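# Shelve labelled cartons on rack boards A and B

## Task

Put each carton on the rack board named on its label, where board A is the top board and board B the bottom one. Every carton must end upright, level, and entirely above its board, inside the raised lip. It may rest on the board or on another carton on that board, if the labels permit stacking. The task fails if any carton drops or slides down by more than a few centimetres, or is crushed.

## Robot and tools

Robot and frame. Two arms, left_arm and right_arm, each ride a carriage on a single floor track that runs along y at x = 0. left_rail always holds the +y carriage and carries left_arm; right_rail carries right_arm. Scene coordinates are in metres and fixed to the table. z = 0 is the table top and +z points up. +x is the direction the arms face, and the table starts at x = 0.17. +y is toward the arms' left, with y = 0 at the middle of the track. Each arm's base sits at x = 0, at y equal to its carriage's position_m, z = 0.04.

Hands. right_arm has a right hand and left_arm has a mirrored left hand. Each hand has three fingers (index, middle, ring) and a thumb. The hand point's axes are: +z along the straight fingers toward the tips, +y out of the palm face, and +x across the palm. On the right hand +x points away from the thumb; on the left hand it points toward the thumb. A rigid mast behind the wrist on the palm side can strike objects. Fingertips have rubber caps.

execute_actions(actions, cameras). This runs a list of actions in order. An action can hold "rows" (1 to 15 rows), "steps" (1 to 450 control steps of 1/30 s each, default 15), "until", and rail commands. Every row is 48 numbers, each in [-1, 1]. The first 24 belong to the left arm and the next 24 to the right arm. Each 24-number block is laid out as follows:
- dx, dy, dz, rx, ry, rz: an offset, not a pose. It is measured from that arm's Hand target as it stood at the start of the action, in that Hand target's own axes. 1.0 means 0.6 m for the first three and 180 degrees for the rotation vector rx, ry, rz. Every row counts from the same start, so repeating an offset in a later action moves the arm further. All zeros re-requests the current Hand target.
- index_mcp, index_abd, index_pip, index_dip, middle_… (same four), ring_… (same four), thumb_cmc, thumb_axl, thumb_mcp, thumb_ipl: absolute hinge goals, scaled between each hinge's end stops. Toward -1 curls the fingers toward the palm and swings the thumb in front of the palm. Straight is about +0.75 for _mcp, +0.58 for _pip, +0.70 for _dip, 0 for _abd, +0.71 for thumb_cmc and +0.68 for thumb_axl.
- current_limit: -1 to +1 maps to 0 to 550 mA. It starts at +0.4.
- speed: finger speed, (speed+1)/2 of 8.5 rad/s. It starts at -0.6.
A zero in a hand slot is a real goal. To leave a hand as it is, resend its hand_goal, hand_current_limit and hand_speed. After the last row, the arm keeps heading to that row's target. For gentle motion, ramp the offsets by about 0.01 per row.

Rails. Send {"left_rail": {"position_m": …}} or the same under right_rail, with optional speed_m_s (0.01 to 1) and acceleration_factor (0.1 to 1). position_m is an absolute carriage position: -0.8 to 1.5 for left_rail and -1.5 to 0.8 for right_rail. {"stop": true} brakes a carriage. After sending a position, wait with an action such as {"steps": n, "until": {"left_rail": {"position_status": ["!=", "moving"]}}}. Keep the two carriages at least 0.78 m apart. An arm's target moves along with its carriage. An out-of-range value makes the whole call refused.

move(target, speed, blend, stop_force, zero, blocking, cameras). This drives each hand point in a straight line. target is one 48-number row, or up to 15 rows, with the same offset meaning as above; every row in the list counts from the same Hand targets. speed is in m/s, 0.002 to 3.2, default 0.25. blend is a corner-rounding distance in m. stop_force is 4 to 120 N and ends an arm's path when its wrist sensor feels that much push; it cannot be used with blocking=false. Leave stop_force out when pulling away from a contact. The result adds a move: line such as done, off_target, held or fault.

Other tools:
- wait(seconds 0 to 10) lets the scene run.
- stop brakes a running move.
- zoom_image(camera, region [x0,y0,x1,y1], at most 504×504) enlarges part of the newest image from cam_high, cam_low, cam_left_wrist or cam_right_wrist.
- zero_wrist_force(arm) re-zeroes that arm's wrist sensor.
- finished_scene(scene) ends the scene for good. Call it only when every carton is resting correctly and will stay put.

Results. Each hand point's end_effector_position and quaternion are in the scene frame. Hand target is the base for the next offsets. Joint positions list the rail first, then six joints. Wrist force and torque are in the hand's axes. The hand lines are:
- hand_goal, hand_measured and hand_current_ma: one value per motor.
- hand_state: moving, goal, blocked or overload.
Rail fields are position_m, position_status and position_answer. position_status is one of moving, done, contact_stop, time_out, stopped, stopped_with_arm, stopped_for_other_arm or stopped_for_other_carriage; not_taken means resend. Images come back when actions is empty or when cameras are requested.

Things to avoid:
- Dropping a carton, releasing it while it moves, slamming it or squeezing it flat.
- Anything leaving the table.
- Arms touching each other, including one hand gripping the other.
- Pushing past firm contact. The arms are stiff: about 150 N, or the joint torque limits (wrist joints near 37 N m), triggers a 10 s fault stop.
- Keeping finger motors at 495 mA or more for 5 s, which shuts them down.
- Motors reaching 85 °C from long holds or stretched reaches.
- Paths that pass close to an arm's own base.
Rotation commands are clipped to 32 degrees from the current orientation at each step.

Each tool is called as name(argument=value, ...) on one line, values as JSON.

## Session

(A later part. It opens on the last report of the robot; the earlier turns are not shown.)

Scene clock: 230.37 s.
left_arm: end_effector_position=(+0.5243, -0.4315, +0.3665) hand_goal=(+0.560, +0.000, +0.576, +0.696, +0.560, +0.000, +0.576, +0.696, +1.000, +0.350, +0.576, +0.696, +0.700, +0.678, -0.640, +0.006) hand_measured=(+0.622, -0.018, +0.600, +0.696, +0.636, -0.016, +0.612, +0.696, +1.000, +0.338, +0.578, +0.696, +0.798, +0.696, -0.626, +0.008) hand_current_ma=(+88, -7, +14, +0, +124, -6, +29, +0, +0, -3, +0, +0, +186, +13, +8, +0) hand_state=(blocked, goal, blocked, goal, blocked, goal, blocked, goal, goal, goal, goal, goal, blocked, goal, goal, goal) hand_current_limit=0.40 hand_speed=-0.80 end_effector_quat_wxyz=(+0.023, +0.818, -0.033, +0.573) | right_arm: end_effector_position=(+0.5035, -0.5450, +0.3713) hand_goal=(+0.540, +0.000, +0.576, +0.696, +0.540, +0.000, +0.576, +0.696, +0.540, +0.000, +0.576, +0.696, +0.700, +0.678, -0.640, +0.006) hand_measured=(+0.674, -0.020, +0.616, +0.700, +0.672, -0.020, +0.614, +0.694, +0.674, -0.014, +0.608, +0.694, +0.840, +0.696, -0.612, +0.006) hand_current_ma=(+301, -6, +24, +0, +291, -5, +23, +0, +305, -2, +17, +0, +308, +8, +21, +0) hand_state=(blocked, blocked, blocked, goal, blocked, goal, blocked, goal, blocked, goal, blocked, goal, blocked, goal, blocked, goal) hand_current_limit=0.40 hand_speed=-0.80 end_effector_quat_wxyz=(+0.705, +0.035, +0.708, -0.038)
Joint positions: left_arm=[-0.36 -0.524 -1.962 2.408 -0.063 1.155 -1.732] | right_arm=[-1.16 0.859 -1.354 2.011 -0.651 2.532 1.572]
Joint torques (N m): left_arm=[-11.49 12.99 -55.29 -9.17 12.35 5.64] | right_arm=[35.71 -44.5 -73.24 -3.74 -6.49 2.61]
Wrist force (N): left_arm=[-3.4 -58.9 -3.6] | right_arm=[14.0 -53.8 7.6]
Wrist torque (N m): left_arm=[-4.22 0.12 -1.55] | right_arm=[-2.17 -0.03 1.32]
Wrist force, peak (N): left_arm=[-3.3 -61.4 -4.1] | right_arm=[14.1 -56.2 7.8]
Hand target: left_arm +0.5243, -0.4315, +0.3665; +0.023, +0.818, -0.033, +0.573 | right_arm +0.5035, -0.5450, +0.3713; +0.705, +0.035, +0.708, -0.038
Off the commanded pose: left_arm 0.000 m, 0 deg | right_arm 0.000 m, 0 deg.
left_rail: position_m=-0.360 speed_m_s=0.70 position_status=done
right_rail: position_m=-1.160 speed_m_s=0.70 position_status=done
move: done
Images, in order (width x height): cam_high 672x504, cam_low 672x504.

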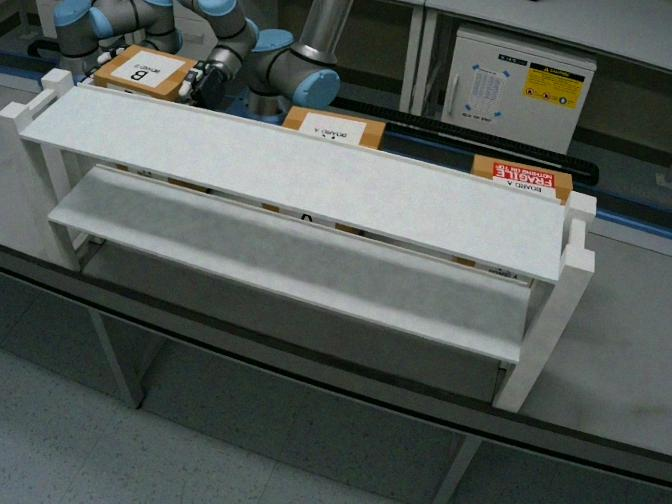

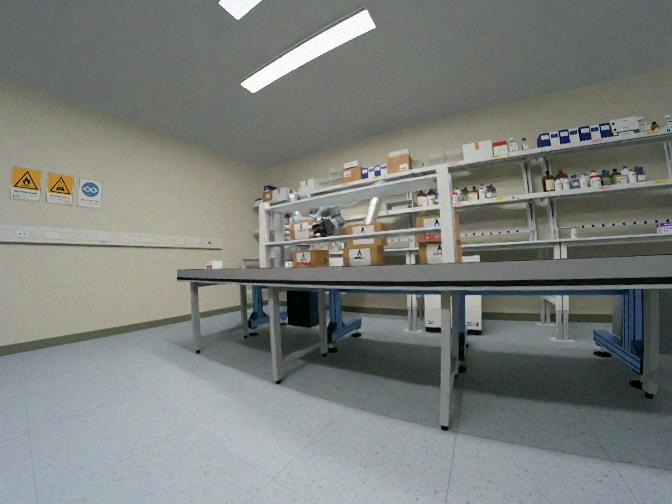

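move(target=[-0.1116, 0.002, 0.01408, 0, 0, 0, 0.56, 0, 0.576, 0.696, 0.56, 0, 0.576, 0.696, 1.0, 0.35, 0.576, 0.696, 0.70, 0.678, -0.64, 0.005, 0.4, -0.8, 0.10967, -0.0026, -0.02487, 0, 0, 0, 0.54, 0, 0.576, 0.696, 0.54, 0, 0.576, 0.696, 0.54, 0, 0.576, 0.696, 0.70, 0.678, -0.64, 0.005, 0.4, -0.8], speed=0.03)

move(target=[-0.0313, 0, 0.0114, 0, 0, 0, 0.56, 0, 0.576, 0.696, 0.56, 0, 0.576, 0.696, 1.0, 0.35, 0.576, 0.696, 0.70, 0.678, -0.64, 0.005, 0.4, -0.8, 0.0333, 0, 0, 0, 0, 0, 0.54, 0, 0.576, 0.696, 0.54, 0, 0.576, 0.696, 0.54, 0, 0.576, 0.696, 0.70, 0.678, -0.64, 0.005, 0.4, -0.8], speed=0.006, stop_force=9, cameras=["cam_high", "cam_low"])

Scene clock: 239.93 s.
left_arm: end_effector_position=(+0.5093, -0.4315, +0.3008) hand_goal=(+0.560, +0.000, +0.576, +0.696, +0.560, +0.000, +0.576, +0.696, +1.000, +0.350, +0.576, +0.696, +0.700, +0.678, -0.640, +0.006) hand_measured=(+0.622, -0.018, +0.600, +0.696, +0.634, -0.016, +0.612, +0.696, +1.000, +0.338, +0.578, +0.696, +0.798, +0.696, -0.626, +0.008) hand_current_ma=(+88, -7, +14, +0, +121, -6, +29, +0, +0, -3, +0, +0, +188, +12, +8, +0) hand_state=(blocked, goal, blocked, goal, blocked, goal, blocked, goal, goal, goal, goal, goal, blocked, goal, goal, goal) hand_current_limit=0.40 hand_speed=-0.80 end_effector_quat_wxyz=(+0.023, +0.818, -0.033, +0.573) | right_arm: end_effector_position=(+0.4882, -0.5453, +0.3057) hand_goal=(+0.540, +0.000, +0.576, +0.696, +0.540, +0.000, +0.576, +0.696, +0.540, +0.000, +0.576, +0.696, +0.700, +0.678, -0.640, +0.006) hand_measured=(+0.674, -0.022, +0.616, +0.700, +0.672, -0.020, +0.614, +0.694, +0.674, -0.014, +0.608, +0.694, +0.836, +0.696, -0.612, +0.006) hand_current_ma=(+301, -6, +24, +0, +291, -6, +23, +0, +305, -3, +17, +0, +289, +8, +21, +0) hand_state=(blocked, blocked, blocked, goal, blocked, blocked, blocked, goal, blocked, goal, blocked, goal, blocked, goal, blocked, goal) hand_current_limit=0.40 hand_speed=-0.80 end_effector_quat_wxyz=(+0.705, +0.035, +0.708, -0.038)
Joint positions: left_arm=[-0.36 -0.558 -1.918 2.517 -0.21 1.124 -1.746] | right_arm=[-1.16 0.879 -1.283 2.069 -0.779 2.552 1.572]
Joint torques (N m): left_arm=[-43.33 12.15 -39.59 -8.83 3.79 -0.86] | right_arm=[33.5 -50.15 -49.06 -10.2 -5.9 -0.95]
Wrist force (N): left_arm=[-3.0 -53.1 -4.6] | right_arm=[14.4 -48.7 7.4]
Wrist torque (N m): left_arm=[-3.78 0.04 -1.30] | right_arm=[-1.74 -0.06 1.15]
Wrist force, peak (N): left_arm=[-2.9 -61.3 -3.5] | right_arm=[13.3 -55.7 8.3]
Hand target: left_arm +0.5093, -0.4315, +0.3007; +0.023, +0.818, -0.033, +0.573 | right_arm +0.4882, -0.5453, +0.3056; +0.705, +0.035, +0.708, -0.038
Off the commanded pose: left_arm 0.000 m, 0 deg | right_arm 0.000 m, 0 deg.
left_rail: position_m=-0.360 speed_m_s=0.70 position_status=done
right_rail: position_m=-1.160 speed_m_s=0.70 position_status=done
move: done

Scene clock: 243.33 s.
left_arm: end_effector_position=(+0.5094, -0.4315, +0.2895) hand_goal=(+0.560, +0.000, +0.576, +0.696, +0.560, +0.000, +0.576, +0.696, +1.000, +0.350, +0.576, +0.696, +0.700, +0.678, -0.640, +0.006) hand_measured=(+0.622, -0.012, +0.598, +0.696, +0.634, -0.008, +0.612, +0.696, +1.000, +0.338, +0.578, +0.696, +0.802, +0.688, -0.626, +0.008) hand_current_ma=(+87, -3, +13, +0, +120, -2, +29, +0, +0, -3, +0, +0, +198, +5, +8, +0) hand_state=(blocked, goal, blocked, goal, blocked, goal, blocked, goal, goal, goal, goal, goal, blocked, goal, goal, goal) hand_current_limit=0.40 hand_speed=-0.80 end_effector_quat_wxyz=(+0.023, +0.818, -0.033, +0.573) | right_arm: end_effector_position=(+0.4881, -0.5453, +0.2937) hand_goal=(+0.540, +0.000, +0.576, +0.696, +0.540, +0.000, +0.576, +0.696, +0.540, +0.000, +0.576, +0.696, +0.700, +0.678, -0.640, +0.006) hand_measured=(+0.674, -0.016, +0.616, +0.700, +0.672, -0.014, +0.614, +0.694, +0.674, -0.008, +0.608, +0.694, +0.836, +0.696, -0.612, +0.006) hand_current_ma=(+301, -3, +24, +0, +291, -3, +23, +0, +305, -1, +17, +0, +287, +8, +21, +0) hand_state=(blocked, goal, blocked, goal, blocked, goal, blocked, goal, blocked, goal, blocked, goal, blocked, goal, blocked, goal) hand_current_limit=0.40 hand_speed=-0.80 end_effector_quat_wxyz=(+0.705, +0.035, +0.708, -0.038)
Joint positions: left_arm=[-0.36 -0.558 -1.899 2.53 -0.242 1.124 -1.746] | right_arm=[-1.16 0.879 -1.268 2.076 -0.802 2.552 1.572]
Joint torques (N m): left_arm=[-36.53 -14.6 -52.06 0.31 4.8 -0.38] | right_arm=[30.93 -67.25 -66.29 -2.68 -6.33 -4.8]
Wrist force (N): left_arm=[-0.7 -54.5 -2.4] | right_arm=[7.3 -51.4 7.0]
Wrist torque (N m): left_arm=[-3.86 0.43 -0.48] | right_arm=[-2.08 -0.49 1.05]
Wrist force, peak (N): left_arm=[-0.6 -54.5 -2.3] | right_arm=[4.0 -53.5 4.3]
Hand target: left_arm +0.5094, -0.4315, +0.2895; +0.023, +0.818, -0.033, +0.573 (not the last commanded pose) | right_arm +0.4881, -0.5453, +0.2938; +0.705, +0.035, +0.708, -0.038 (not the last commanded pose)
Off the commanded pose: left_arm 0.009 m, 0 deg | right_arm 0.008 m, 0 deg.
left_rail: position_m=-0.360 speed_m_s=0.70 position_status=done
right_rail: position_m=-1.160 speed_m_s=0.70 position_status=done
move: contact (left_arm, right_arm)
Images, in order (width x height): cam_high 672x504, cam_low 672x504.

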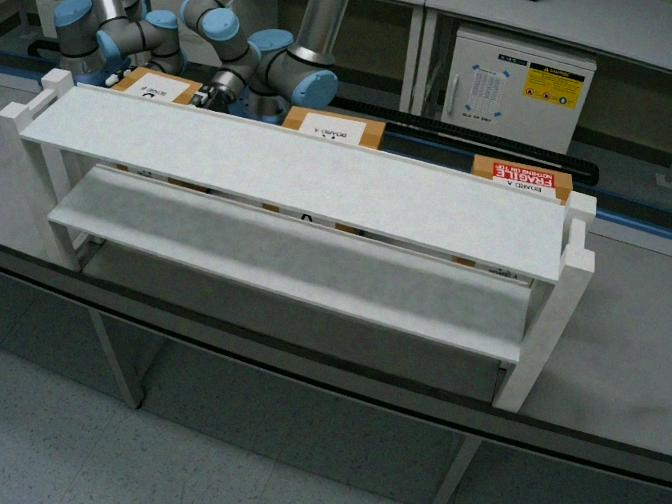

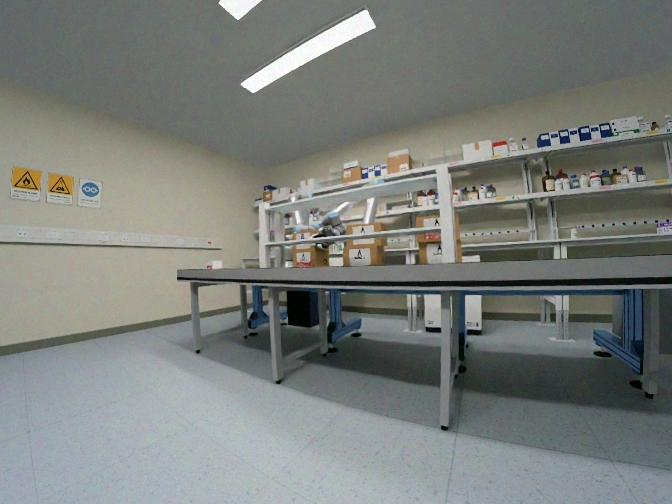

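move(target=[0, -0.02, 0, 0, 0, 0, 0.68, 0, 0.576, 0.696, 0.68, 0, 0.576, 0.696, 1.0, 0.35, 0.576, 0.696, 0.85, 0.678, -0.5, 0.005, 0.4, -0.8, 0, -0.02, 0, 0, 0, 0, 0.68, 0, 0.576, 0.696, 0.68, 0, 0.576, 0.696, 0.68, 0, 0.576, 0.696, 0.85, 0.678, -0.5, 0.005, 0.4, -0.8], speed=0.01)

move(target=[[0, -0.05, 0, 0, 0, 0, 0.68, 0, 0.576, 0.696, 0.68, 0, 0.576, 0.696, 1.0, 0.35, 0.576, 0.696, 0.85, 0.678, -0.5, 0.005, 0.4, -0.8, 0, -0.05, 0, 0, 0, 0, 0.68, 0, 0.576, 0.696, 0.68, 0, 0.576, 0.696, 0.68, 0, 0.576, 0.696, 0.85, 0.678, -0.5, 0.005, 0.4, -0.8], [0.1567, -0.06, -0.057, 0, 0, 0, 0.68, 0, 0.576, 0.696, 0.68, 0, 0.576, 0.696, 1.0, 0.35, 0.576, 0.696, 0.85, 0.678, -0.5, 0.005, 0.4, -0.8, -0.1667, -0.06, 0, 0, 0, 0, 0.68, 0, 0.576, 0.696, 0.68, 0, 0.576, 0.696, 0.68, 0, 0.576, 0.696, 0.85, 0.678, -0.5, 0.005, 0.4, -0.8], [0.4387, -0.2, -0.1596, 0, 0, 0, 0.68, 0, 0.576, 0.696, 0.68, 0, 0.576, 0.696, 1.0, 0.35, 0.576, 0.696, 0.85, 0.678, -0.5, 0.005, 0.4, -0.8, -0.4667, -0.2, 0, 0, 0, 0, 0.68, 0, 0.576, 0.696, 0.68, 0, 0.576, 0.696, 0.68, 0, 0.576, 0.696, 0.85, 0.678, -0.5, 0.005, 0.4, -0.8]], speed=[0.05, 0.1, 0.15], blend=[0.01, 0.02, 0], cameras=["cam_high", "cam_low"])

Scene clock: 247.37 s.
left_arm: end_effector_position=(+0.5103, -0.4196, +0.2895) hand_goal=(+0.680, +0.000, +0.576, +0.696, +0.680, +0.000, +0.576, +0.696, +1.000, +0.350, +0.576, +0.696, +0.850, +0.678, -0.500, +0.006) hand_measured=(+0.678, -0.012, +0.580, +0.696, +0.668, -0.006, +0.578, +0.696, +1.000, +0.338, +0.578, +0.696, +0.856, +0.682, -0.512, +0.008) hand_current_ma=(+0, -3, +0, +0, -5, -1, +0, +0, +0, -3, +0, +0, +1, +1, -6, +0) hand_state=(goal, goal, goal, goal, goal, goal, goal, goal, goal, goal, goal, goal, goal, goal, goal, goal) hand_current_limit=0.40 hand_speed=-0.80 end_effector_quat_wxyz=(+0.023, +0.818, -0.033, +0.573) | right_arm: end_effector_position=(+0.4869, -0.5573, +0.2938) hand_goal=(+0.680, +0.000, +0.576, +0.696, +0.680, +0.000, +0.576, +0.696, +0.680, +0.000, +0.576, +0.696, +0.850, +0.678, -0.500, +0.006) hand_measured=(+0.682, -0.014, +0.580, +0.700, +0.682, -0.014, +0.578, +0.694, +0.682, -0.008, +0.578, +0.694, +0.856, +0.682, -0.510, +0.006) hand_current_ma=(+0, -2, +0, +0, +0, -2, +0, +0, +0, -1, +0, +0, +1, +0, -2, +0) hand_state=(goal, goal, goal, goal, goal, goal, goal, goal, goal, goal, goal, goal, goal, goal, goal, goal) hand_current_limit=0.40 hand_speed=-0.80 end_effector_quat_wxyz=(+0.705, +0.035, +0.708, -0.038)
Joint positions: left_arm=[-0.36 -0.509 -1.894 2.527 -0.252 1.169 -1.726] | right_arm=[-1.16 0.867 -1.283 2.099 -0.809 2.54 1.572]
Joint torques (N m): left_arm=[14.61 6.02 -41.34 -4.08 0.9 3.09] | right_arm=[-14.18 -63.93 -19.5 -3.21 -2.76 -3.59]
Wrist force (N): left_arm=[-2.4 2.4 -0.9] | right_arm=[-3.7 4.2 4.6]
Wrist torque (N m): left_arm=[0.53 0.21 -0.57] | right_arm=[0.05 0.18 -0.37]
Wrist force, peak (N): left_arm=[-0.5 -54.7 -2.4] | right_arm=[8.0 -52.0 6.8]
Hand target: left_arm +0.5103, -0.4196, +0.2895; +0.023, +0.818, -0.033, +0.573 | right_arm +0.4869, -0.5573, +0.2938; +0.705, +0.035, +0.708, -0.038
Off the commanded pose: left_arm 0.000 m, 0 deg | right_arm 0.000 m, 0 deg.
left_rail: position_m=-0.360 speed_m_s=0.70 position_status=done
right_rail: position_m=-1.160 speed_m_s=0.70 position_status=done
move: done

Scene clock: 250.80 s.
left_arm: end_effector_position=(+0.5198, -0.3000, +0.5696) hand_goal=(+0.680, +0.000, +0.576, +0.696, +0.680, +0.000, +0.576, +0.696, +1.000, +0.350, +0.576, +0.696, +0.850, +0.678, -0.500, +0.006) hand_measured=(+0.678, -0.012, +0.580, +0.696, +0.668, -0.006, +0.578, +0.696, +1.000, +0.338, +0.578, +0.696, +0.854, +0.682, -0.512, +0.008) hand_current_ma=(+0, -3, +0, +0, -5, -1, +0, +0, +0, -3, +0, +0, +1, +1, -6, +0) hand_state=(goal, goal, goal, goal, goal, goal, goal, goal, goal, goal, goal, goal, goal, goal, goal, goal) hand_current_limit=0.40 hand_speed=-0.80 end_effector_quat_wxyz=(+0.023, +0.818, -0.033, +0.573) | right_arm: end_effector_position=(+0.4758, -0.6756, +0.5742) hand_goal=(+0.680, +0.000, +0.576, +0.696, +0.680, +0.000, +0.576, +0.696, +0.680, +0.000, +0.576, +0.696, +0.850, +0.678, -0.500, +0.006) hand_measured=(+0.682, -0.012, +0.578, +0.700, +0.682, -0.012, +0.578, +0.694, +0.682, -0.008, +0.578, +0.694, +0.856, +0.682, -0.508, +0.006) hand_current_ma=(+0, -2, +0, +0, +0, -2, +0, +0, +0, -1, +0, +0, +0, +0, -2, +0) hand_state=(goal, goal, goal, goal, goal, goal, goal, goal, goal, goal, goal, goal, goal, goal, goal, goal) hand_current_limit=0.40 hand_speed=-0.80 end_effector_quat_wxyz=(+0.705, +0.035, +0.708, -0.038)
Joint positions: left_arm=[-0.36 -0.036 -1.987 2.05 0.286 1.611 -1.556] | right_arm=[-1.16 0.718 -1.741 2.01 -0.264 2.391 1.571]
Joint torques (N m): left_arm=[15.42 5.6 -49.78 2.65 2.65 2.6] | right_arm=[-13.22 -37.51 -52.95 0.55 -2.88 3.37]
Wrist force (N): left_arm=[-2.4 1.5 -0.3] | right_arm=[-4.0 4.9 5.1]
Wrist torque (N m): left_arm=[0.35 0.19 -0.52] | right_arm=[0.10 0.22 -0.34]
Wrist force, peak (N): left_arm=[-2.2 3.0 -0.8] | right_arm=[-4.4 4.3 5.8]
Hand target: left_arm +0.5198, -0.3000, +0.5696; +0.023, +0.818, -0.033, +0.573 | right_arm +0.4758, -0.6756, +0.5743; +0.705, +0.035, +0.708, -0.038
Off the commanded pose: left_arm 0.000 m, 0 deg | right_arm 0.000 m, 0 deg.
left_rail: position_m=-0.360 speed_m_s=0.70 position_status=done
right_rail: position_m=-1.160 speed_m_s=0.70 position_status=done
move: done
Images, in order (width x height): cam_high 672x504, cam_low 672x504.

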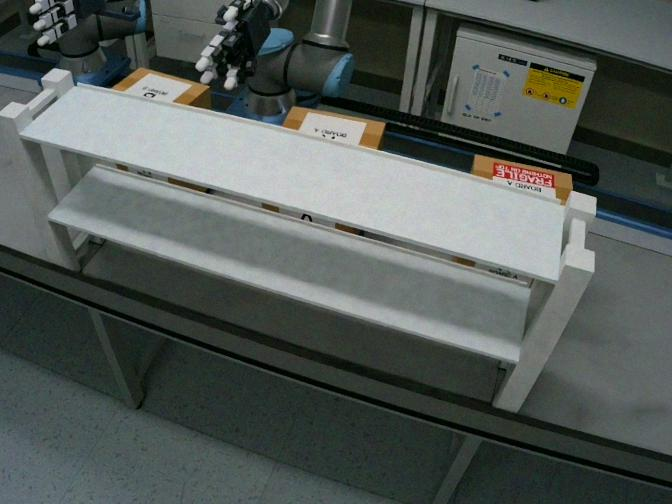

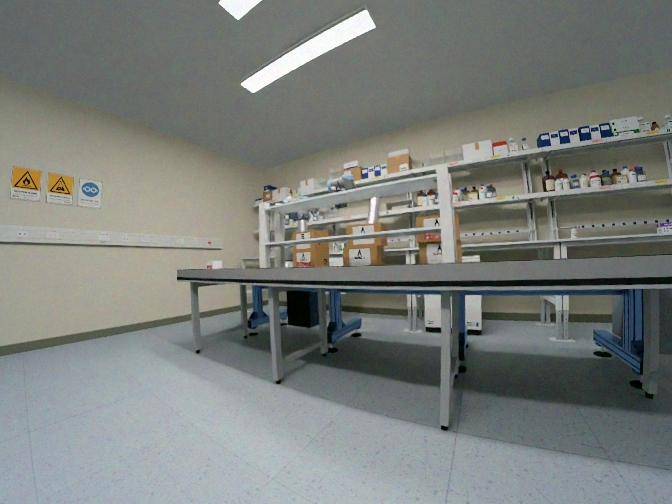

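execute_actions(actions=[{"left_rail": {"position_m": -0.10}, "steps": 150, "until": {"left_rail": {"position_status": ["!=", "moving"]}}}, {"right_rail": {"position_m": -0.885}, "steps": 150, "until": {"right_rail": {"position_status": ["!=", "moving"]}}}], cameras=["cam_high", "cam_right_wrist", "cam_left_wrist"])

Scene clock: 254.47 s.
left_arm: end_effector_position=(+0.5198, -0.0400, +0.5696) hand_goal=(+0.680, +0.000, +0.576, +0.696, +0.680, +0.000, +0.576, +0.696, +1.000, +0.350, +0.576, +0.696, +0.850, +0.678, -0.500, +0.006) hand_measured=(+0.678, -0.012, +0.580, +0.696, +0.668, -0.006, +0.578, +0.696, +1.000, +0.338, +0.578, +0.696, +0.854, +0.682, -0.512, +0.008) hand_current_ma=(+0, -3, +0, +0, -5, -1, +0, +0, +0, -3, +0, +0, +1, +1, -6, +0) hand_state=(goal, goal, goal, goal, goal, goal, goal, goal, goal, goal, goal, goal, goal, goal, goal, goal) hand_current_limit=0.40 hand_speed=-0.80 end_effector_quat_wxyz=(+0.023, +0.818, -0.033, +0.573) | right_arm: end_effector_position=(+0.4758, -0.4006, +0.5743) hand_goal=(+0.680, +0.000, +0.576, +0.696, +0.680, +0.000, +0.576, +0.696, +0.680, +0.000, +0.576, +0.696, +0.850, +0.678, -0.500, +0.006) hand_measured=(+0.682, -0.012, +0.578, +0.700, +0.682, -0.012, +0.578, +0.694, +0.682, -0.008, +0.578, +0.694, +0.854, +0.682, -0.508, +0.006) hand_current_ma=(+0, -2, +0, +0, +0, -2, +0, +0, +0, -1, +0, +0, +0, +0, -2, +0) hand_state=(goal, goal, goal, goal, goal, goal, goal, goal, goal, goal, goal, goal, goal, goal, goal, goal) hand_current_limit=0.40 hand_speed=-0.80 end_effector_quat_wxyz=(+0.705, +0.035, +0.708, -0.038)
Joint positions: left_arm=[-0.1 -0.036 -1.987 2.05 0.286 1.611 -1.556] | right_arm=[-0.885 0.718 -1.741 2.01 -0.264 2.391 1.571]
Joint torques (N m): left_arm=[5.88 0.39 -43.68 2.36 -0.4 2.79] | right_arm=[-10.14 -18.73 -44.75 -1.3 -1.5 3.61]
Wrist force (N): left_arm=[-2.2 1.9 -0.6] | right_arm=[-3.5 4.5 4.9]
Wrist torque (N m): left_arm=[0.42 0.15 -0.51] | right_arm=[0.06 0.17 -0.30]
Wrist force, peak (N): left_arm=[-2.1 3.1 -0.1] | right_arm=[-4.2 5.6 5.2]
Hand target: left_arm +0.5198, -0.0400, +0.5696; +0.023, +0.818, -0.033, +0.573 | right_arm +0.4758, -0.4006, +0.5743; +0.705, +0.035, +0.708, -0.038
Off the commanded pose: left_arm 0.000 m, 0 deg | right_arm 0.000 m, 0 deg.
left_rail: position_m=-0.100 speed_m_s=0.70 position_status=done
right_rail: position_m=-0.885 speed_m_s=0.70 position_status=done
Images, in order (width x height): cam_high 672x504, cam_left_wrist 672x504, cam_right_wrist 672x504.

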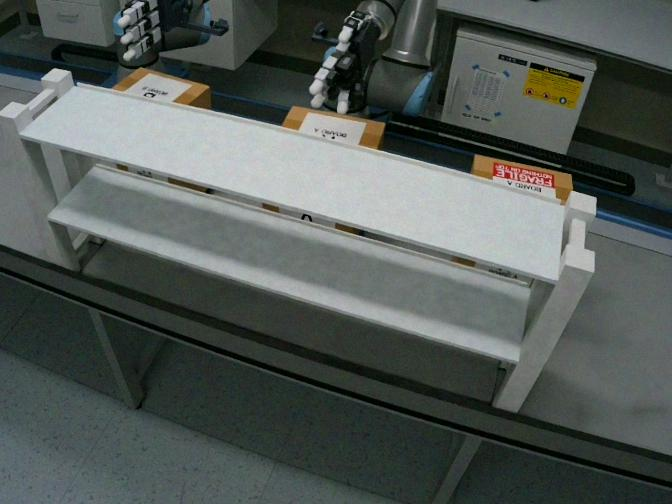

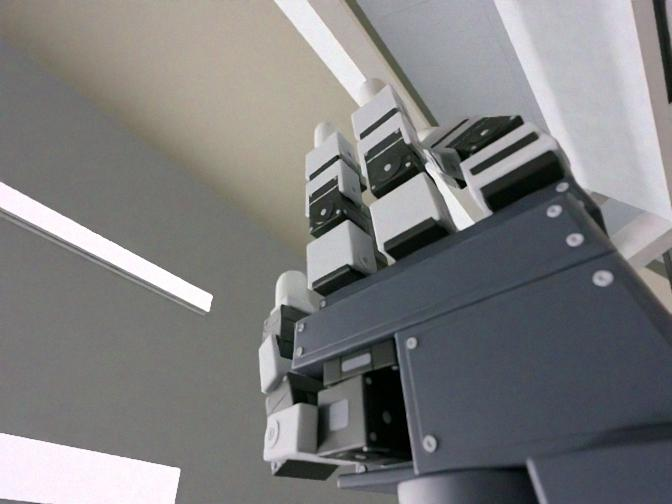

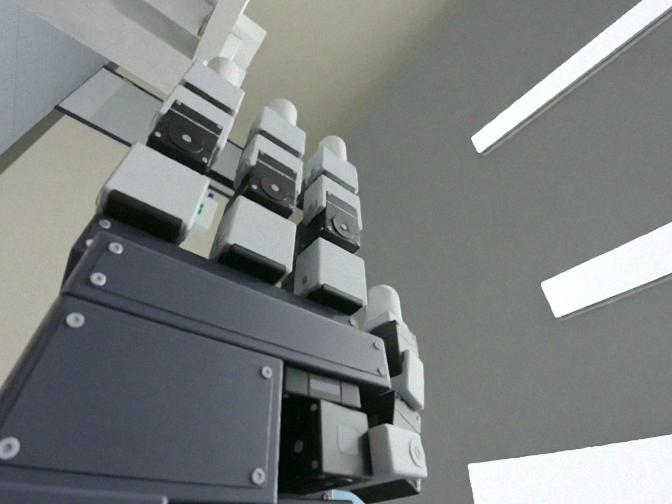

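zoom_image(camera="cam_high", region=[80, 40, 240, 160])

Scaled by 3.150 from the camera's 672x504 image, which has a finer 960x720 frame.

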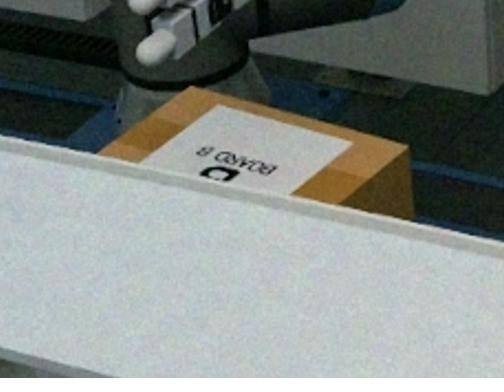

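move(target=[[0.00874, 0.56495, 0.02403, -0.0031, 0, 0.0011, 0.68, 0, 0.576, 0.696, 0.68, 0, 0.576, 0.696, 1.0, 0.35, 0.576, 0.696, 0.85, 0.678, -0.5, 0.005, 0.4, -0.8, 0, -0.3255, 0.04738, -0.0039, 0, 0, 0.68, 0, 0.576, 0.696, 0.68, 0, 0.576, 0.696, 0.68, 0, 0.576, 0.696, 0.85, 0.678, -0.5, 0.005, 0.4, -0.8], [-0.434, 0.56495, 0.18511, -0.0031, 0, 0.0011, 0.68, 0, 0.576, 0.696, 0.68, 0, 0.576, 0.696, 1.0, 0.35, 0.576, 0.696, 0.85, 0.678, -0.5, 0.005, 0.4, -0.8, 0.4705, -0.3255, 0.04738, -0.0039, 0, 0, 0.68, 0, 0.576, 0.696, 0.68, 0, 0.576, 0.696, 0.68, 0, 0.576, 0.696, 0.85, 0.678, -0.5, 0.005, 0.4, -0.8]], speed=[0.2, 0.12], blend=[0.02, 0], cameras=["cam_high", "cam_right_wrist", "cam_left_wrist"])

Scene clock: 262.27 s.
left_arm: end_effector_position=(+0.5082, -0.3791, +0.2869) hand_goal=(+0.680, +0.000, +0.576, +0.696, +0.680, +0.000, +0.576, +0.696, +1.000, +0.350, +0.576, +0.696, +0.850, +0.678, -0.500, +0.006) hand_measured=(+0.678, -0.012, +0.578, +0.696, +0.668, -0.006, +0.576, +0.696, +1.000, +0.338, +0.578, +0.696, +0.854, +0.680, -0.510, +0.008) hand_current_ma=(+0, -3, +0, +0, -4, -1, +0, +0, +0, -3, +0, +0, +1, +0, -5, +0) hand_state=(goal, goal, goal, goal, goal, goal, goal, goal, goal, goal, goal, goal, goal, goal, goal, goal) hand_current_limit=0.40 hand_speed=-0.80 end_effector_quat_wxyz=(+0.026, +0.818, -0.037, +0.573) | right_arm: end_effector_position=(+0.4829, -0.5989, +0.2927) hand_goal=(+0.680, +0.000, +0.576, +0.696, +0.680, +0.000, +0.576, +0.696, +0.680, +0.000, +0.576, +0.696, +0.850, +0.678, -0.500, +0.006) hand_measured=(+0.682, -0.012, +0.578, +0.700, +0.682, -0.012, +0.578, +0.694, +0.682, -0.008, +0.578, +0.694, +0.854, +0.682, -0.508, +0.006) hand_current_ma=(+0, -2, +0, +0, +0, -2, +0, +0, +0, -1, +0, +0, +0, +0, -2, +0) hand_state=(goal, goal, goal, goal, goal, goal, goal, goal, goal, goal, goal, goal, goal, goal, goal, goal) hand_current_limit=0.40 hand_speed=-0.80 end_effector_quat_wxyz=(+0.705, +0.031, +0.708, -0.033)
Joint positions: left_arm=[-0.1 -1.119 -1.703 2.431 -0.113 0.634 -2.088] | right_arm=[-0.885 0.198 -1.739 2.601 -0.857 1.859 1.568]
Joint torques (N m): left_arm=[14.78 -4.6 -21.83 -2.68 1.02 2.02] | right_arm=[10.4 -4.7 -19.06 -4.29 2.31 -3.56]
Wrist force (N): left_arm=[-2.2 2.4 -0.5] | right_arm=[-3.7 4.5 4.5]
Wrist torque (N m): left_arm=[0.50 0.18 -0.26] | right_arm=[0.08 0.18 -0.31]
Wrist force, peak (N): left_arm=[-1.8 3.3 -0.6] | right_arm=[-3.9 5.5 5.2]
Hand target: left_arm +0.5082, -0.3791, +0.2869; +0.026, +0.818, -0.037, +0.573 | right_arm +0.4829, -0.5988, +0.2927; +0.705, +0.031, +0.708, -0.033
Off the commanded pose: left_arm 0.000 m, 0 deg | right_arm 0.000 m, 0 deg.
left_rail: position_m=-0.100 speed_m_s=0.70 position_status=done
right_rail: position_m=-0.885 speed_m_s=0.70 position_status=done
move: done
Images, in order (width x height): cam_high 672x504, cam_left_wrist 672x504, cam_right_wrist 672x504.

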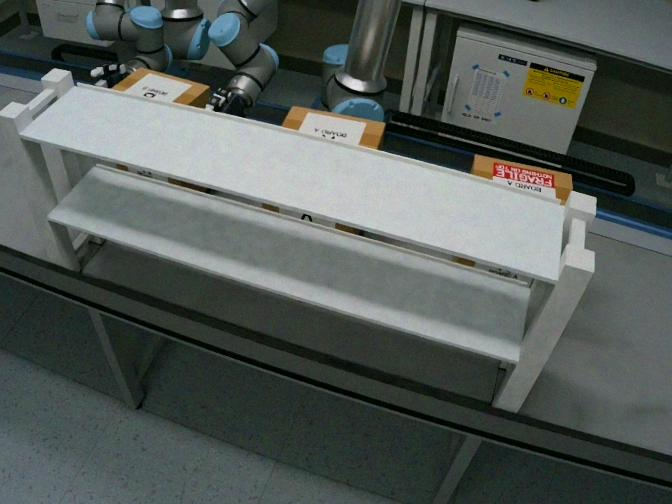

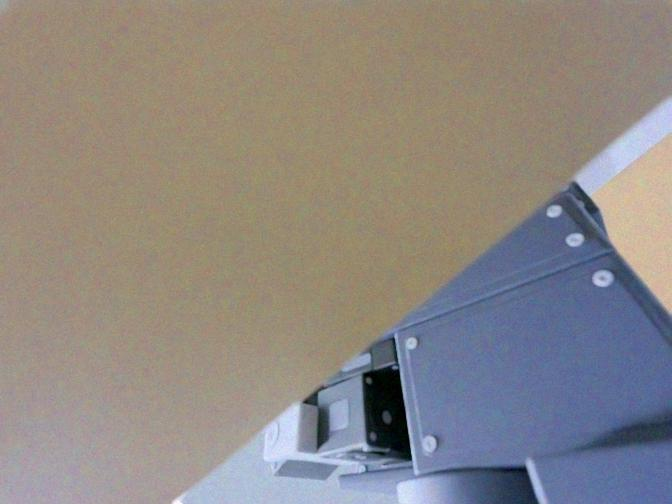

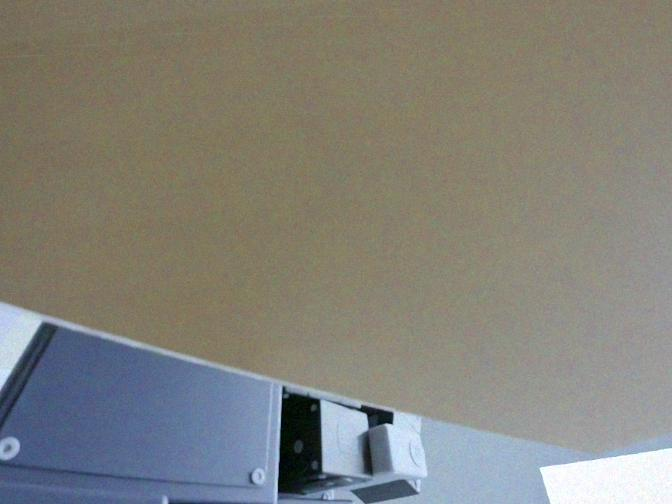

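move(target=[0, 0.0583, 0, 0, 0, 0, 0.56, 0, 0.576, 0.696, 0.56, 0, 0.576, 0.696, 1.0, 0.35, 0.576, 0.696, 0.70, 0.678, -0.64, 0.005, 0.4, -0.8, 0, 0.0583, 0, 0, 0, 0, 0.54, 0, 0.576, 0.696, 0.54, 0, 0.576, 0.696, 0.54, 0, 0.576, 0.696, 0.70, 0.678, -0.64, 0.005, 0.4, -0.8], speed=0.04, stop_force=6)

move(target=[0, 0.05, 0, 0, 0, 0, 0.56, 0, 0.576, 0.696, 0.56, 0, 0.576, 0.696, 1.0, 0.35, 0.576, 0.696, 0.70, 0.678, -0.64, 0.005, 0.4, -0.8, 0, 0.05, 0, 0, 0, 0, 0.54, 0, 0.576, 0.696, 0.54, 0, 0.576, 0.696, 0.54, 0, 0.576, 0.696, 0.70, 0.678, -0.64, 0.005, 0.4, -0.8], speed=0.007, stop_force=5)

Scene clock: 264.83 s.
left_arm: end_effector_position=(+0.5051, -0.4139, +0.2869) hand_goal=(+0.560, +0.000, +0.576, +0.696, +0.560, +0.000, +0.576, +0.696, +1.000, +0.350, +0.576, +0.696, +0.700, +0.678, -0.640, +0.006) hand_measured=(+0.562, -0.012, +0.578, +0.696, +0.566, -0.006, +0.578, +0.696, +1.000, +0.338, +0.578, +0.696, +0.704, +0.680, -0.642, +0.008) hand_current_ma=(+0, -3, +0, +0, +2, -1, +0, +0, +0, -3, +0, +0, +0, +0, +0, +0) hand_state=(goal, goal, goal, goal, goal, goal, goal, goal, goal, goal, goal, goal, goal, goal, goal, goal) hand_current_limit=0.40 hand_speed=-0.80 end_effector_quat_wxyz=(+0.026, +0.818, -0.037, +0.573) | right_arm: end_effector_position=(+0.4861, -0.5640, +0.2926) hand_goal=(+0.540, +0.000, +0.576, +0.696, +0.540, +0.000, +0.576, +0.696, +0.540, +0.000, +0.576, +0.696, +0.700, +0.678, -0.640, +0.006) hand_measured=(+0.550, -0.012, +0.578, +0.698, +0.552, -0.012, +0.578, +0.694, +0.552, -0.008, +0.578, +0.694, +0.704, +0.680, -0.642, +0.006) hand_current_ma=(+2, -2, +0, +0, +2, -2, +0, +0, +3, -1, +0, +0, +0, +0, +0, +0) hand_state=(goal, goal, goal, goal, goal, goal, goal, goal, goal, goal, goal, goal, goal, goal, goal, goal) hand_current_limit=0.40 hand_speed=-0.80 end_effector_quat_wxyz=(+0.705, +0.031, +0.708, -0.033)
Joint positions: left_arm=[-0.1 -1.179 -1.652 2.396 -0.079 0.587 -2.15] | right_arm=[-0.885 0.313 -1.676 2.552 -0.872 1.974 1.568]
Joint torques (N m): left_arm=[-19.41 -7.42 -36.15 5.23 -3.63 -2.82] | right_arm=[12.23 -7.53 -40.54 -4.62 2.27 3.34]
Wrist force (N): left_arm=[-2.0 1.4 -0.5] | right_arm=[-3.3 1.6 4.5]
Wrist torque (N m): left_arm=[0.46 0.16 -0.19] | right_arm=[0.29 0.15 -0.40]
Wrist force, peak (N): left_arm=[-2.3 2.6 -0.6] | right_arm=[-4.0 5.4 4.8]
Hand target: left_arm +0.5051, -0.4139, +0.2869; +0.026, +0.818, -0.037, +0.573 | right_arm +0.4861, -0.5640, +0.2926; +0.705, +0.031, +0.708, -0.033
Off the commanded pose: left_arm 0.000 m, 0 deg | right_arm 0.000 m, 0 deg.
left_rail: position_m=-0.100 speed_m_s=0.70 position_status=done
right_rail: position_m=-0.885 speed_m_s=0.70 position_status=done
move: done

Scene clock: 266.93 s.
left_arm: end_effector_position=(+0.5045, -0.4204, +0.2869) hand_goal=(+0.560, +0.000, +0.576, +0.696, +0.560, +0.000, +0.576, +0.696, +1.000, +0.350, +0.576, +0.696, +0.700, +0.678, -0.640, +0.006) hand_measured=(+0.584, -0.012, +0.582, +0.696, +0.608, -0.006, +0.596, +0.696, +1.000, +0.338, +0.578, +0.696, +0.702, +0.680, -0.642, +0.008) hand_current_ma=(+16, -3, +1, +0, +56, -1, +11, +0, +0, -3, +0, +0, +0, +0, +0, +0) hand_state=(blocked, goal, goal, goal, blocked, goal, blocked, goal, goal, goal, goal, goal, goal, goal, goal, goal) hand_current_limit=0.40 hand_speed=-0.80 end_effector_quat_wxyz=(+0.026, +0.818, -0.037, +0.573) | right_arm: end_effector_position=(+0.4866, -0.5580, +0.2925) hand_goal=(+0.540, +0.000, +0.576, +0.696, +0.540, +0.000, +0.576, +0.696, +0.540, +0.000, +0.576, +0.696, +0.700, +0.678, -0.640, +0.006) hand_measured=(+0.574, -0.010, +0.586, +0.696, +0.574, -0.012, +0.588, +0.694, +0.578, -0.008, +0.586, +0.694, +0.702, +0.680, -0.642, +0.006) hand_current_ma=(+22, -1, +2, +0, +21, -2, +2, +0, +27, -1, +2, +0, +0, +0, +0, +0) hand_state=(blocked, goal, goal, goal, blocked, goal, goal, goal, blocked, goal, goal, goal, goal, goal, goal, goal) hand_current_limit=0.40 hand_speed=-0.80 end_effector_quat_wxyz=(+0.705, +0.031, +0.708, -0.033)
Joint positions: left_arm=[-0.1 -1.189 -1.642 2.389 -0.072 0.579 -2.161] | right_arm=[-0.885 0.331 -1.665 2.543 -0.874 1.992 1.568]
Joint torques (N m): left_arm=[10.86 -34.68 -22.64 -2.44 1.37 1.94] | right_arm=[-11.89 -31.15 -18.63 -0.48 -4.13 3.12]
Wrist force (N): left_arm=[-2.0 -0.6 0.1] | right_arm=[-3.2 0.6 7.2]
Wrist torque (N m): left_arm=[0.59 0.15 -0.15] | right_arm=[0.18 0.17 -0.45]
Wrist force, peak (N): left_arm=[-1.9 -3.7 -1.5] | right_arm=[-3.5 0.7 7.4]
Hand target: left_arm +0.5045, -0.4204, +0.2869; +0.026, +0.818, -0.037, +0.573 (not the last commanded pose) | right_arm +0.4866, -0.5580, +0.2925; +0.705, +0.031, +0.708, -0.033 (not the last commanded pose)
Off the commanded pose: left_arm 0.024 m, 0 deg | right_arm 0.024 m, 0 deg.
left_rail: position_m=-0.100 speed_m_s=0.70 position_status=done
right_rail: position_m=-0.885 speed_m_s=0.70 position_status=done
move: contact (left_arm, right_arm)

move(target=[0, 0.025, 0, 0, 0, 0, 0.56, 0, 0.576, 0.696, 0.56, 0, 0.576, 0.696, 1.0, 0.35, 0.576, 0.696, 0.70, 0.678, -0.64, 0.005, 0.4, -0.8, 0, 0.025, 0, 0, 0, 0, 0.54, 0, 0.576, 0.696, 0.54, 0, 0.576, 0.696, 0.54, 0, 0.576, 0.696, 0.70, 0.678, -0.64, 0.005, 0.4, -0.8], speed=0.003, stop_force=30)

Scene clock: 272.27 s.
left_arm: end_effector_position=(+0.5036, -0.4301, +0.2869) hand_goal=(+0.560, +0.000, +0.576, +0.696, +0.560, +0.000, +0.576, +0.696, +1.000, +0.350, +0.576, +0.696, +0.700, +0.678, -0.640, +0.006) hand_measured=(+0.634, -0.012, +0.598, +0.696, +0.644, -0.010, +0.612, +0.696, +1.000, +0.338, +0.578, +0.696, +0.738, +0.686, -0.642, +0.008) hand_current_ma=(+121, -3, +13, +0, +153, -2, +30, +0, +0, -3, +0, +0, +34, +3, +0, +0) hand_state=(blocked, goal, blocked, goal, blocked, goal, blocked, goal, goal, goal, goal, goal, blocked, goal, goal, goal) hand_current_limit=0.40 hand_speed=-0.80 end_effector_quat_wxyz=(+0.026, +0.818, -0.037, +0.573) | right_arm: end_effector_position=(+0.4875, -0.5482, +0.2925) hand_goal=(+0.540, +0.000, +0.576, +0.696, +0.540, +0.000, +0.576, +0.696, +0.540, +0.000, +0.576, +0.696, +0.700, +0.678, -0.640, +0.006) hand_measured=(+0.644, -0.010, +0.610, +0.696, +0.642, -0.010, +0.608, +0.694, +0.644, -0.008, +0.604, +0.694, +0.726, +0.680, -0.642, +0.006) hand_current_ma=(+184, -1, +18, +0, +177, -1, +17, +0, +187, -1, +13, +0, +11, +0, +0, +0) hand_state=(blocked, goal, blocked, goal, blocked, goal, blocked, goal, blocked, goal, blocked, goal, blocked, goal, goal, goal) hand_current_limit=0.40 hand_speed=-0.80 end_effector_quat_wxyz=(+0.705, +0.031, +0.708, -0.033)
Joint positions: left_arm=[-0.1 -1.204 -1.627 2.378 -0.062 0.567 -2.178] | right_arm=[-0.885 0.36 -1.649 2.529 -0.876 2.021 1.569]
Joint torques (N m): left_arm=[0.16 -33.2 -36.48 -5.6 5.43 3.41] | right_arm=[-0.41 -34.43 -26.82 -3.97 -11.99 2.7]
Wrist force (N): left_arm=[-6.8 -29.1 -2.1] | right_arm=[1.0 -26.0 8.9]
Wrist torque (N m): left_arm=[-0.61 0.46 -0.92] | right_arm=[0.18 0.27 -0.33]
Wrist force, peak (N): left_arm=[-6.8 -31.8 -2.0] | right_arm=[0.6 -29.9 8.7]
Hand target: left_arm +0.5036, -0.4301, +0.2869; +0.026, +0.818, -0.037, +0.573 (not the last commanded pose) | right_arm +0.4875, -0.5482, +0.2925; +0.705, +0.031, +0.708, -0.033 (not the last commanded pose)
Off the commanded pose: left_arm 0.005 m, 0 deg | right_arm 0.005 m, 0 deg.
left_rail: position_m=-0.100 speed_m_s=0.70 position_status=done
right_rail: position_m=-0.885 speed_m_s=0.70 position_status=done
move: contact (left_arm, right_arm)

move(target=[0, 0.0024, 0, 0, 0, 0, 0.56, 0, 0.576, 0.696, 0.56, 0, 0.576, 0.696, 1.0, 0.35, 0.576, 0.696, 0.70, 0.678, -0.64, 0.005, 0.4, -0.8, 0, 0.0024, 0, 0, 0, 0, 0.54, 0, 0.576, 0.696, 0.54, 0, 0.576, 0.696, 0.54, 0, 0.576, 0.696, 0.70, 0.678, -0.64, 0.005, 0.4, -0.8], speed=0.003)

move(target=[0, 0.0018, 0, 0, 0, 0, 0.56, 0, 0.576, 0.696, 0.56, 0, 0.576, 0.696, 1.0, 0.35, 0.576, 0.696, 0.70, 0.678, -0.64, 0.005, 0.4, -0.8, 0, 0.0018, 0, 0, 0, 0, 0.54, 0, 0.576, 0.696, 0.54, 0, 0.576, 0.696, 0.54, 0, 0.576, 0.696, 0.70, 0.678, -0.64, 0.005, 0.4, -0.8], speed=0.003)

Scene clock: 273.80 s.
left_arm: end_effector_position=(+0.5035, -0.4315, +0.2869) hand_goal=(+0.560, +0.000, +0.576, +0.696, +0.560, +0.000, +0.576, +0.696, +1.000, +0.350, +0.576, +0.696, +0.700, +0.678, -0.640, +0.006) hand_measured=(+0.644, -0.008, +0.602, +0.696, +0.652, -0.008, +0.616, +0.696, +1.000, +0.338, +0.582, +0.696, +0.772, +0.700, -0.636, +0.008) hand_current_ma=(+151, -2, +16, +0, +178, -2, +35, +0, +0, -3, +1, +0, +110, +17, +1, +0) hand_state=(blocked, goal, blocked, goal, blocked, goal, blocked, goal, goal, goal, goal, goal, blocked, blocked, goal, goal) hand_current_limit=0.40 hand_speed=-0.80 end_effector_quat_wxyz=(+0.026, +0.818, -0.037, +0.573) | right_arm: end_effector_position=(+0.4876, -0.5468, +0.2924) hand_goal=(+0.540, +0.000, +0.576, +0.696, +0.540, +0.000, +0.576, +0.696, +0.540, +0.000, +0.576, +0.696, +0.700, +0.678, -0.640, +0.006) hand_measured=(+0.652, -0.010, +0.610, +0.696, +0.650, -0.010, +0.608, +0.694, +0.652, -0.008, +0.604, +0.694, +0.752, +0.688, -0.642, +0.006) hand_current_ma=(+215, -1, +19, +0, +206, -1, +17, +0, +215, -1, +13, +0, +44, +3, +0, +0) hand_state=(blocked, goal, blocked, goal, blocked, goal, blocked, goal, blocked, goal, blocked, goal, blocked, goal, goal, goal) hand_current_limit=0.40 hand_speed=-0.80 end_effector_quat_wxyz=(+0.705, +0.031, +0.708, -0.033)
Joint positions: left_arm=[-0.1 -1.206 -1.625 2.377 -0.06 0.566 -2.181] | right_arm=[-0.885 0.364 -1.646 2.527 -0.877 2.025 1.569]
Joint torques (N m): left_arm=[-42.45 -6.19 -59.58 0.08 2.94 -1.04] | right_arm=[34.18 -12.59 -54.56 -7.98 -6.25 2.93]
Wrist force (N): left_arm=[-5.5 -51.0 -1.2] | right_arm=[3.8 -46.9 8.0]
Wrist torque (N m): left_arm=[-2.15 0.45 -1.34] | right_arm=[-0.98 0.17 0.24]
Wrist force, peak (N): left_arm=[-5.5 -51.0 -1.2] | right_arm=[3.9 -47.1 8.3]
Hand target: left_arm +0.5035, -0.4316, +0.2869; +0.026, +0.818, -0.037, +0.573 | right_arm +0.4876, -0.5467, +0.2925; +0.705, +0.031, +0.708, -0.033
Off the commanded pose: left_arm 0.000 m, 0 deg | right_arm 0.000 m, 0 deg.
left_rail: position_m=-0.100 speed_m_s=0.70 position_status=done
right_rail: position_m=-0.885 speed_m_s=0.70 position_status=done
move: done

Scene clock: 274.53 s.
left_arm: end_effector_position=(+0.5034, -0.4326, +0.2868) hand_goal=(+0.560, +0.000, +0.576, +0.696, +0.560, +0.000, +0.576, +0.696, +1.000, +0.350, +0.576, +0.696, +0.700, +0.678, -0.640, +0.006) hand_measured=(+0.652, -0.004, +0.602, +0.696, +0.658, -0.006, +0.618, +0.694, +1.000, +0.336, +0.586, +0.696, +0.802, +0.708, -0.626, +0.008) hand_current_ma=(+178, +0, +18, +0, +199, -1, +38, +0, +0, -5, +3, +0, +203, +31, +8, +0) hand_state=(blocked, goal, blocked, goal, blocked, goal, blocked, goal, goal, goal, goal, goal, blocked, blocked, goal, goal) hand_current_limit=0.40 hand_speed=-0.80 end_effector_quat_wxyz=(+0.026, +0.818, -0.037, +0.573) | right_arm: end_effector_position=(+0.4877, -0.5457, +0.2924) hand_goal=(+0.540, +0.000, +0.576, +0.696, +0.540, +0.000, +0.576, +0.696, +0.540, +0.000, +0.576, +0.696, +0.700, +0.678, -0.640, +0.006) hand_measured=(+0.660, -0.010, +0.610, +0.696, +0.658, -0.010, +0.608, +0.694, +0.660, -0.008, +0.604, +0.694, +0.774, +0.694, -0.636, +0.006) hand_current_ma=(+244, -1, +19, +0, +233, -1, +17, +0, +242, -1, +13, +0, +90, +6, +1, +0) hand_state=(blocked, goal, blocked, goal, blocked, goal, blocked, goal, blocked, goal, blocked, goal, blocked, goal, goal, goal) hand_current_limit=0.40 hand_speed=-0.80 end_effector_quat_wxyz=(+0.705, +0.031, +0.708, -0.033)
Joint positions: left_arm=[-0.1 -1.207 -1.623 2.376 -0.059 0.565 -2.182] | right_arm=[-0.885 0.367 -1.644 2.525 -0.877 2.028 1.569]
Joint torques (N m): left_arm=[-51.77 -3.04 -64.78 -0.88 4.25 -0.47] | right_arm=[38.57 -12.46 -58.16 -9.14 -8.13 2.13]
Wrist force (N): left_arm=[-4.0 -67.6 -0.9] | right_arm=[4.7 -61.8 8.3]
Wrist torque (N m): left_arm=[-3.43 0.30 -1.62] | right_arm=[-2.02 -0.08 0.62]
Wrist force, peak (N): left_arm=[-4.0 -67.6 -0.9] | right_arm=[4.7 -61.8 8.3]
Hand target: left_arm +0.5034, -0.4326, +0.2869; +0.026, +0.818, -0.037, +0.573 | right_arm +0.4877, -0.5457, +0.2924; +0.705, +0.031, +0.708, -0.033
Off the commanded pose: left_arm 0.000 m, 0 deg | right_arm 0.000 m, 0 deg.
left_rail: position_m=-0.100 speed_m_s=0.70 position_status=done
right_rail: position_m=-0.885 speed_m_s=0.70 position_status=done
move: done

move(target=[0.13003, 0.0006, -0.04731, 0, 0, 0, 0.56, 0, 0.576, 0.696, 0.56, 0, 0.576, 0.696, 1.0, 0.35, 0.576, 0.696, 0.70, 0.678, -0.64, 0.005, 0.4, -0.8, -0.13833, 0.0006, 0, 0, 0, 0, 0.54, 0, 0.576, 0.696, 0.54, 0, 0.576, 0.696, 0.54, 0, 0.576, 0.696, 0.70, 0.678, -0.64, 0.005, 0.4, -0.8], speed=0.03)

move(target=[-0.00353, -0.00337, -0.0097, 0.0329, 0, -0.01197, 0.56, 0, 0.576, 0.696, 0.56, 0, 0.576, 0.696, 1.0, 0.35, 0.576, 0.696, 0.70, 0.678, -0.64, 0.005, 0.4, -0.8, 0, 0.00243, 0.01058, -0.035, 0, 0, 0.54, 0, 0.576, 0.696, 0.54, 0, 0.576, 0.696, 0.54, 0, 0.576, 0.696, 0.70, 0.678, -0.64, 0.005, 0.4, -0.8], speed=0.02, cameras=["cam_high", "cam_low"])

Scene clock: 278.87 s.
left_arm: end_effector_position=(+0.5033, -0.4330, +0.3698) hand_goal=(+0.560, +0.000, +0.576, +0.696, +0.560, +0.000, +0.576, +0.696, +1.000, +0.350, +0.576, +0.696, +0.700, +0.678, -0.640, +0.006) hand_measured=(+0.654, -0.012, +0.604, +0.696, +0.660, -0.010, +0.618, +0.694, +1.000, +0.332, +0.588, +0.696, +0.808, +0.710, -0.624, +0.008) hand_current_ma=(+187, -3, +19, +0, +205, -2, +39, +0, +0, -7, +4, +0, +221, +34, +11, +0) hand_state=(blocked, goal, blocked, goal, blocked, goal, blocked, goal, goal, goal, goal, goal, blocked, blocked, goal, goal) hand_current_limit=0.40 hand_speed=-0.80 end_effector_quat_wxyz=(+0.026, +0.818, -0.037, +0.573) | right_arm: end_effector_position=(+0.4881, -0.5450, +0.3754) hand_goal=(+0.540, +0.000, +0.576, +0.696, +0.540, +0.000, +0.576, +0.696, +0.540, +0.000, +0.576, +0.696, +0.700, +0.678, -0.640, +0.006) hand_measured=(+0.664, -0.010, +0.610, +0.696, +0.662, -0.010, +0.608, +0.694, +0.664, -0.008, +0.604, +0.694, +0.798, +0.696, -0.628, +0.006) hand_current_ma=(+260, -2, +19, +0, +250, -2, +17, +0, +261, -1, +13, +0, +153, +8, +4, +0) hand_state=(blocked, goal, blocked, goal, blocked, goal, blocked, goal, blocked, goal, blocked, goal, blocked, goal, goal, goal) hand_current_limit=0.40 hand_speed=-0.80 end_effector_quat_wxyz=(+0.705, +0.031, +0.708, -0.033)
Joint positions: left_arm=[-0.1 -1.208 -1.736 2.289 0.141 0.564 -2.183] | right_arm=[-0.885 0.369 -1.796 2.442 -0.642 2.03 1.569]
Joint torques (N m): left_arm=[-56.54 -19.06 -72.19 -3 5.65 -0.51] | right_arm=[43 -28.51 -68.99 -3.8 -10.18 -4.06]
Wrist force (N): left_arm=[-5.4 -83.1 -1.3] | right_arm=[8.9 -75.9 8.4]
Wrist torque (N m): left_arm=[-4.87 -0.25 -1.43] | right_arm=[-3.11 -0.20 1.23]
Wrist force, peak (N): left_arm=[-5.1 -83.2 -1.8] | right_arm=[8.8 -76.0 8.3]
Hand target: left_arm +0.5033, -0.4330, +0.3699; +0.026, +0.818, -0.037, +0.573 | right_arm +0.4881, -0.5450, +0.3754; +0.705, +0.031, +0.708, -0.033
Off the commanded pose: left_arm 0.000 m, 0 deg | right_arm 0.000 m, 0 deg.
left_rail: position_m=-0.100 speed_m_s=0.70 position_status=done
right_rail: position_m=-0.885 speed_m_s=0.70 position_status=done
move: done

Scene clock: 282.03 s.
left_arm: end_effector_position=(+0.4973, -0.4305, +0.3699) hand_goal=(+0.560, +0.000, +0.576, +0.696, +0.560, +0.000, +0.576, +0.696, +1.000, +0.350, +0.576, +0.696, +0.700, +0.678, -0.640, +0.006) hand_measured=(+0.656, -0.018, +0.606, +0.696, +0.662, -0.014, +0.618, +0.694, +1.000, +0.328, +0.592, +0.696, +0.808, +0.712, -0.624, +0.008) hand_current_ma=(+192, -7, +21, +0, +213, -4, +40, +0, +0, -9, +6, +0, +223, +37, +11, +0) hand_state=(blocked, goal, blocked, goal, blocked, goal, blocked, goal, goal, blocked, goal, goal, blocked, blocked, goal, goal) hand_current_limit=0.40 hand_speed=-0.80 end_effector_quat_wxyz=(-0.006, +0.819, +0.008, +0.574) | right_arm: end_effector_position=(+0.4946, -0.5441, +0.3754) hand_goal=(+0.540, +0.000, +0.576, +0.696, +0.540, +0.000, +0.576, +0.696, +0.540, +0.000, +0.576, +0.696, +0.700, +0.678, -0.640, +0.006) hand_measured=(+0.664, -0.010, +0.610, +0.696, +0.662, -0.010, +0.608, +0.694, +0.666, -0.008, +0.604, +0.694, +0.800, +0.696, -0.628, +0.006) hand_current_ma=(+263, -1, +19, +0, +254, -1, +17, +0, +265, -1, +13, +0, +157, +9, +4, +0) hand_state=(blocked, goal, blocked, goal, blocked, goal, blocked, goal, blocked, goal, blocked, goal, blocked, goal, goal, goal) hand_current_limit=0.40 hand_speed=-0.80 end_effector_quat_wxyz=(+0.706, -0.008, +0.709, +0.006)
Joint positions: left_arm=[-0.1 -1.281 -1.667 2.276 0.33 0.437 -2.462] | right_arm=[-0.885 0.274 -1.818 2.457 -0.635 1.825 1.568]
Joint torques (N m): left_arm=[-53.12 2.76 -70.53 -0.64 2.43 -0.34] | right_arm=[20 -29.7 -40.14 -2.45 -21.62 -6.43]
Wrist force (N): left_arm=[-6.7 -78.5 -1.2] | right_arm=[7.4 -71.7 8.3]
Wrist torque (N m): left_arm=[-4.36 -0.36 -1.21] | right_arm=[-2.80 -0.29 1.10]
Wrist force, peak (N): left_arm=[-5.8 -83.7 -1.8] | right_arm=[8.3 -76.7 8.2]
Hand target: left_arm +0.4973, -0.4305, +0.3699; -0.006, +0.819, +0.008, +0.574 | right_arm +0.4946, -0.5441, +0.3754; +0.706, -0.008, +0.709, +0.006
Off the commanded pose: left_arm 0.000 m, 0 deg | right_arm 0.000 m, 0 deg.
left_rail: position_m=-0.100 speed_m_s=0.70 position_status=done
right_rail: position_m=-0.885 speed_m_s=0.70 position_status=done
move: done
Images, in order (width x height): cam_high 672x504, cam_low 672x504.

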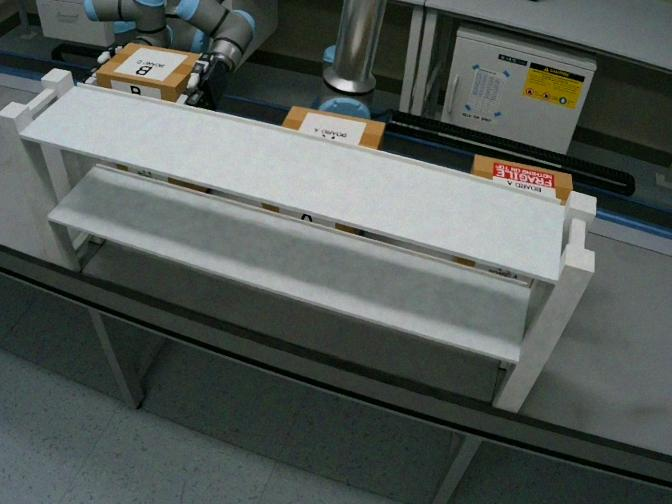

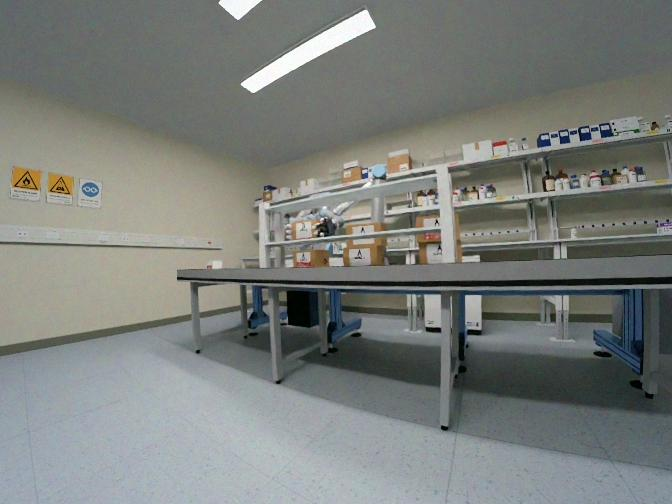

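move(target=[[0.00165, -0.2533, 0.00454, 0, 0, 0, 0.56, 0, 0.576, 0.696, 0.56, 0, 0.576, 0.696, 1.0, 0.35, 0.576, 0.696, 0.70, 0.678, -0.64, 0.005, 0.4, -0.8, 0, 0.2533, 0.0048, 0, 0, 0, 0.54, 0, 0.576, 0.696, 0.54, 0, 0.576, 0.696, 0.54, 0, 0.576, 0.696, 0.70, 0.678, -0.64, 0.005, 0.4, -0.8], [0.16353, -0.24425, 0.44948, 0, 0, 0, 0.56, 0, 0.576, 0.696, 0.56, 0, 0.576, 0.696, 1.0, 0.35, 0.576, 0.696, 0.70, 0.678, -0.64, 0.005, 0.4, -0.8, 0, 0.24425, 0.47817, 0, 0, 0, 0.54, 0, 0.576, 0.696, 0.54, 0, 0.576, 0.696, 0.54, 0, 0.576, 0.696, 0.70, 0.678, -0.64, 0.005, 0.4, -0.8]], speed=0.05, blend=[0.02, 0], cameras=["cam_high", "cam_low"])

Scene clock: 292.60 s.
left_arm: end_effector_position=(+0.7813, -0.2782, +0.3699) hand_goal=(+0.560, +0.000, +0.576, +0.696, +0.560, +0.000, +0.576, +0.696, +1.000, +0.350, +0.576, +0.696, +0.700, +0.678, -0.640, +0.006) hand_measured=(+0.656, -0.018, +0.606, +0.696, +0.662, -0.012, +0.618, +0.694, +1.000, +0.328, +0.592, +0.696, +0.808, +0.712, -0.624, +0.008) hand_current_ma=(+192, -7, +21, +0, +213, -4, +40, +0, +0, -9, +6, +0, +223, +37, +11, +0) hand_state=(blocked, goal, blocked, goal, blocked, goal, blocked, goal, goal, blocked, goal, goal, blocked, blocked, goal, goal) hand_current_limit=0.40 hand_speed=-0.80 end_effector_quat_wxyz=(-0.006, +0.819, +0.008, +0.574) | right_arm: end_effector_position=(+0.7785, -0.3920, +0.3737) hand_goal=(+0.540, +0.000, +0.576, +0.696, +0.540, +0.000, +0.576, +0.696, +0.540, +0.000, +0.576, +0.696, +0.700, +0.678, -0.640, +0.006) hand_measured=(+0.666, -0.016, +0.610, +0.696, +0.664, -0.016, +0.608, +0.694, +0.664, -0.010, +0.604, +0.694, +0.802, +0.694, -0.628, +0.006) hand_current_ma=(+271, -4, +19, +0, +259, -3, +17, +0, +262, -1, +14, +0, +163, +6, +5, +0) hand_state=(blocked, goal, blocked, goal, blocked, goal, blocked, goal, blocked, goal, blocked, goal, blocked, goal, goal, goal) hand_current_limit=0.40 hand_speed=-0.80 end_effector_quat_wxyz=(+0.706, -0.008, +0.709, +0.006)
Joint positions: left_arm=[-0.1 -0.502 -1.453 1.977 -0.126 1.083 -1.765] | right_arm=[-0.885 0.384 -1.269 1.892 -0.619 1.935 1.569]
Joint torques (N m): left_arm=[-29.15 -30.58 -55.48 -0.8 13.59 4.6] | right_arm=[23.18 -53.5 -61.6 -2.46 -15.46 -6.09]
Wrist force (N): left_arm=[-8.7 -55.8 4.2] | right_arm=[3.7 -50.7 3.9]
Wrist torque (N m): left_arm=[-3.01 0.35 -1.15] | right_arm=[-2.54 0.39 1.11]
Wrist force, peak (N): left_arm=[-8.8 -82.0 -1.8] | right_arm=[6.9 -76.4 8.7]
Hand target: left_arm +0.7813, -0.2782, +0.3699; -0.006, +0.819, +0.008, +0.574 | right_arm +0.7785, -0.3920, +0.3737; +0.706, -0.008, +0.709, +0.006
Off the commanded pose: left_arm 0.000 m, 0 deg | right_arm 0.000 m, 0 deg.
left_rail: position_m=-0.100 speed_m_s=0.70 position_status=done
right_rail: position_m=-0.885 speed_m_s=0.70 position_status=done
move: done
Images, in order (width x height): cam_high 672x504, cam_low 672x504.

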